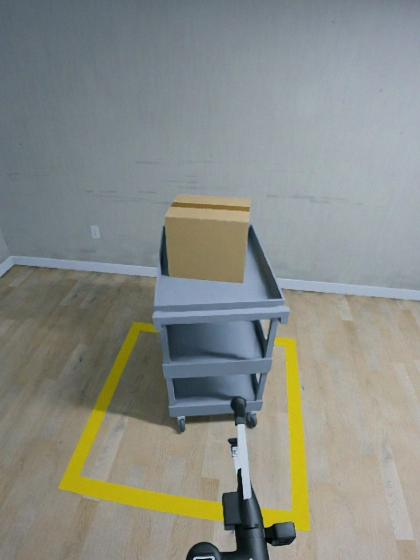

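Request:
move:
  r1: {"base": {"translate_m": 0.216, "strafe_m": 0.248}, "joints": {"wrist_yaw_rad": 0.56}, "speeds": {"wrist_yaw_rad": 0.2}, "contact_limits": {"translate_m": 0.7}}
  blocking: false
  cameras: []

Request:
wait:
  seconds: 5
  cameras: ["r1_wrist_camera"]

Scene clock: 2510.60 s.
move: r1 moving
r1.base_odometry: x=-1.374 y=-0.987 heading=+1.821
r1.turned_by_wheels: +0.000
r1.turned_by_imu: +0.000
r1.base_tilt: forward=-1.6 right=+1.3
r1.lidar_m: 0.46 0.39 4.10 5.03 2.43 1.41 1.23 1.21 0.86 0.73 0.72 0.63
r1.base_status: translate_m moving; strafe_m moving
r1.joint_positions: lift_m=+0.640 arm_m=+0.000 wrist_yaw_rad=+0.897 wrist_pitch_rad=+0.002 wrist_roll_rad=+0.000 gripper_m=-0.029
r1.joint_status: wrist_yaw_rad moving
r1.measured_speeds: translate_m=+0.083 strafe_m=+0.094 rotate_rad=-0.001 lift_m=+0.000 arm_m=+0.000 wrist_yaw_rad=-0.186 wrist_pitch_rad=+0.000 wrist_roll_rad=+0.000
r1.motor_effort: lift_m=+21(21) arm_m=-4(8) wheel_0=-3(7) wheel_1=+10(10) wheel_2=-6(11)
r1.servo_current: wrist_yaw_rad=65(65) wrist_pitch_rad=39(46) wrist_roll_rad=52(52) gripper_m=65(78)
r1.contact_limits: translate_m 0.7
r1.hand_pose: x=+0.4192 y=+0.1709 z=+0.8174 quat_wxyz=(+0.901, +0.000, +0.001, +0.434) (m; r1's base frame)
r1.wrist_depth_mm: - - - 231 218 200 189 / - - - 235 220 201 189 / - - - 233 220 202 190 / - - - 234 222 203 190 / - - - 178 222 203 191 / - - 265 181 217 204 191 / - 1921 263 177 224 200 -
r2.base_odometry: x=-4.963 y=-1.771 heading=-2.643
r2.turned_by_wheels: +0.000
r2.turned_by_imu: +0.000
r2.base_tilt: forward=-0.7 right=+0.1
r2.lidar_m: 0.80 2.40 2.19 1.43 0.76 0.68 1.72 0.84 1.10 2.50 2.64 0.84
r2.base_status: not commanded
r2.joint_positions: lift_m=+0.695 arm_m=+0.000 wrist_yaw_rad=-0.003 wrist_pitch_rad=+0.002 wrist_roll_rad=+1.569 gripper_m=+0.140
r2.joint_status: not commanded
r2.measured_speeds: translate_m=+0.000 strafe_m=+0.000 rotate_rad=+0.000 lift_m=+0.000 arm_m=+0.000 wrist_yaw_rad=+0.000 wrist_pitch_rad=+0.000 wrist_roll_rad=+0.000
r2.motor_effort: lift_m=+18(18) arm_m=+4(4) wheel_0=-3(3) wheel_1=-3(3) wheel_2=+3(3)
r2.servo_current: wrist_yaw_rad=46(72) wrist_pitch_rad=39(46) wrist_roll_rad=59(59) gripper_m=46(59)
r2.hand_pose: x=+0.4590 y=-0.0882 z=+0.8727 quat_wxyz=(+0.708, +0.707, +0.000, -0.002) (m; r2's base frame)
r2.wrist_depth_mm: - - - - - 1808 1281 / - - - - - 1708 1229 / - - - - - 668 - / - - 878 891 - 676 - / - - 931 931 - 676 - / - - 946 166 - 676 1182 / - - - 112 - 1863 1255
pictures: none
No camera images: "cameras" was empty.

Scene clock: 2512.67 s.
earlier move: r1 done
r1.base_odometry: x=-1.639 y=-0.852 heading=+1.819
r1.turned_by_wheels: -0.001
r1.turned_by_imu: -0.001
r1.base_tilt: forward=-1.6 right=+1.3
r1.lidar_m: 0.38 3.25 3.82 4.86 2.90 1.72 1.44 1.48 1.04 0.91 0.85 0.53
r1.base_status: done
r1.joint_positions: lift_m=+0.640 arm_m=+0.000 wrist_yaw_rad=+0.553 wrist_pitch_rad=+0.002 wrist_roll_rad=+0.000 gripper_m=-0.029
r1.joint_status: all done
r1.measured_speeds: translate_m=+0.000 strafe_m=+0.000 rotate_rad=+0.000 lift_m=+0.000 arm_m=+0.000 wrist_yaw_rad=+0.000 wrist_pitch_rad=+0.000 wrist_roll_rad=+0.000
r1.motor_effort: lift_m=+21(21) arm_m=-4(8) wheel_0=-14(15) wheel_1=-4(11) wheel_2=+1(11)
r1.servo_current: wrist_yaw_rad=65(104) wrist_pitch_rad=39(46) wrist_roll_rad=46(72) gripper_m=65(78)
r1.contact_limits: translate_m 0.7
r1.hand_pose: x=+0.4622 y=+0.0771 z=+0.8174 quat_wxyz=(+0.962, +0.000, +0.001, +0.273) (m; r1's base frame)
r1.wrist_depth_mm: - - - 246 227 212 - / - - - 247 227 213 203 / - - - 248 228 216 204 / - - - 248 228 214 - / - - - 250 228 214 205 / - - - 186 182 215 205 / - 1921 164 175 229 209 -
r2.base_odometry: x=-4.963 y=-1.771 heading=-2.643
r2.turned_by_wheels: +0.000
r2.turned_by_imu: +0.000
r2.base_tilt: forward=-0.7 right=+0.0
r2.lidar_m: 0.81 2.41 2.19 1.46 0.76 0.67 1.20 0.85 1.12 2.48 2.62 0.82
r2.base_status: not commanded
r2.joint_positions: lift_m=+0.695 arm_m=+0.000 wrist_yaw_rad=-0.003 wrist_pitch_rad=+0.002 wrist_roll_rad=+1.569 gripper_m=+0.140
r2.joint_status: not commanded
r2.measured_speeds: translate_m=+0.000 strafe_m=+0.000 rotate_rad=+0.000 lift_m=+0.000 arm_m=+0.000 wrist_yaw_rad=+0.000 wrist_pitch_rad=+0.000 wrist_roll_rad=+0.000
r2.motor_effort: lift_m=+18(18) arm_m=+4(4) wheel_0=-3(3) wheel_1=-2(3) wheel_2=+3(3)
r2.servo_current: wrist_yaw_rad=52(72) wrist_pitch_rad=46(46) wrist_roll_rad=52(65) gripper_m=52(59)
r2.hand_pose: x=+0.4590 y=-0.0882 z=+0.8727 quat_wxyz=(+0.708, +0.707, +0.000, -0.002) (m; r2's base frame)
r2.wrist_depth_mm: - - - - - 1708 1308 / - - - - - 1661 1255 / - - - - - 683 - / - - 904 904 - 683 - / - - 931 917 - 683 - / - - 917 167 - 676 1182 / - - - 112 - 1863 1255
wait: 2.07 of 5 s (r1 has come to rest)
pictures: r1_wrist_camera
Images, in order (width x height): r1_wrist_camera 616x392.

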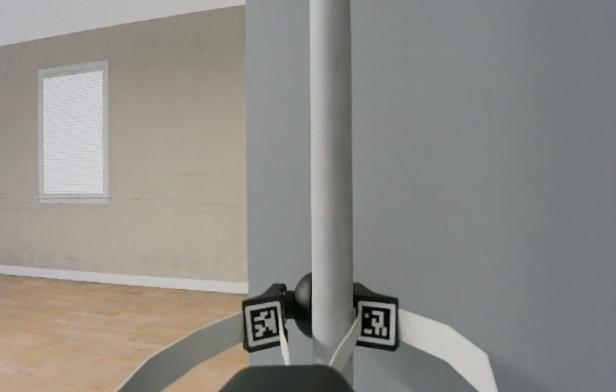

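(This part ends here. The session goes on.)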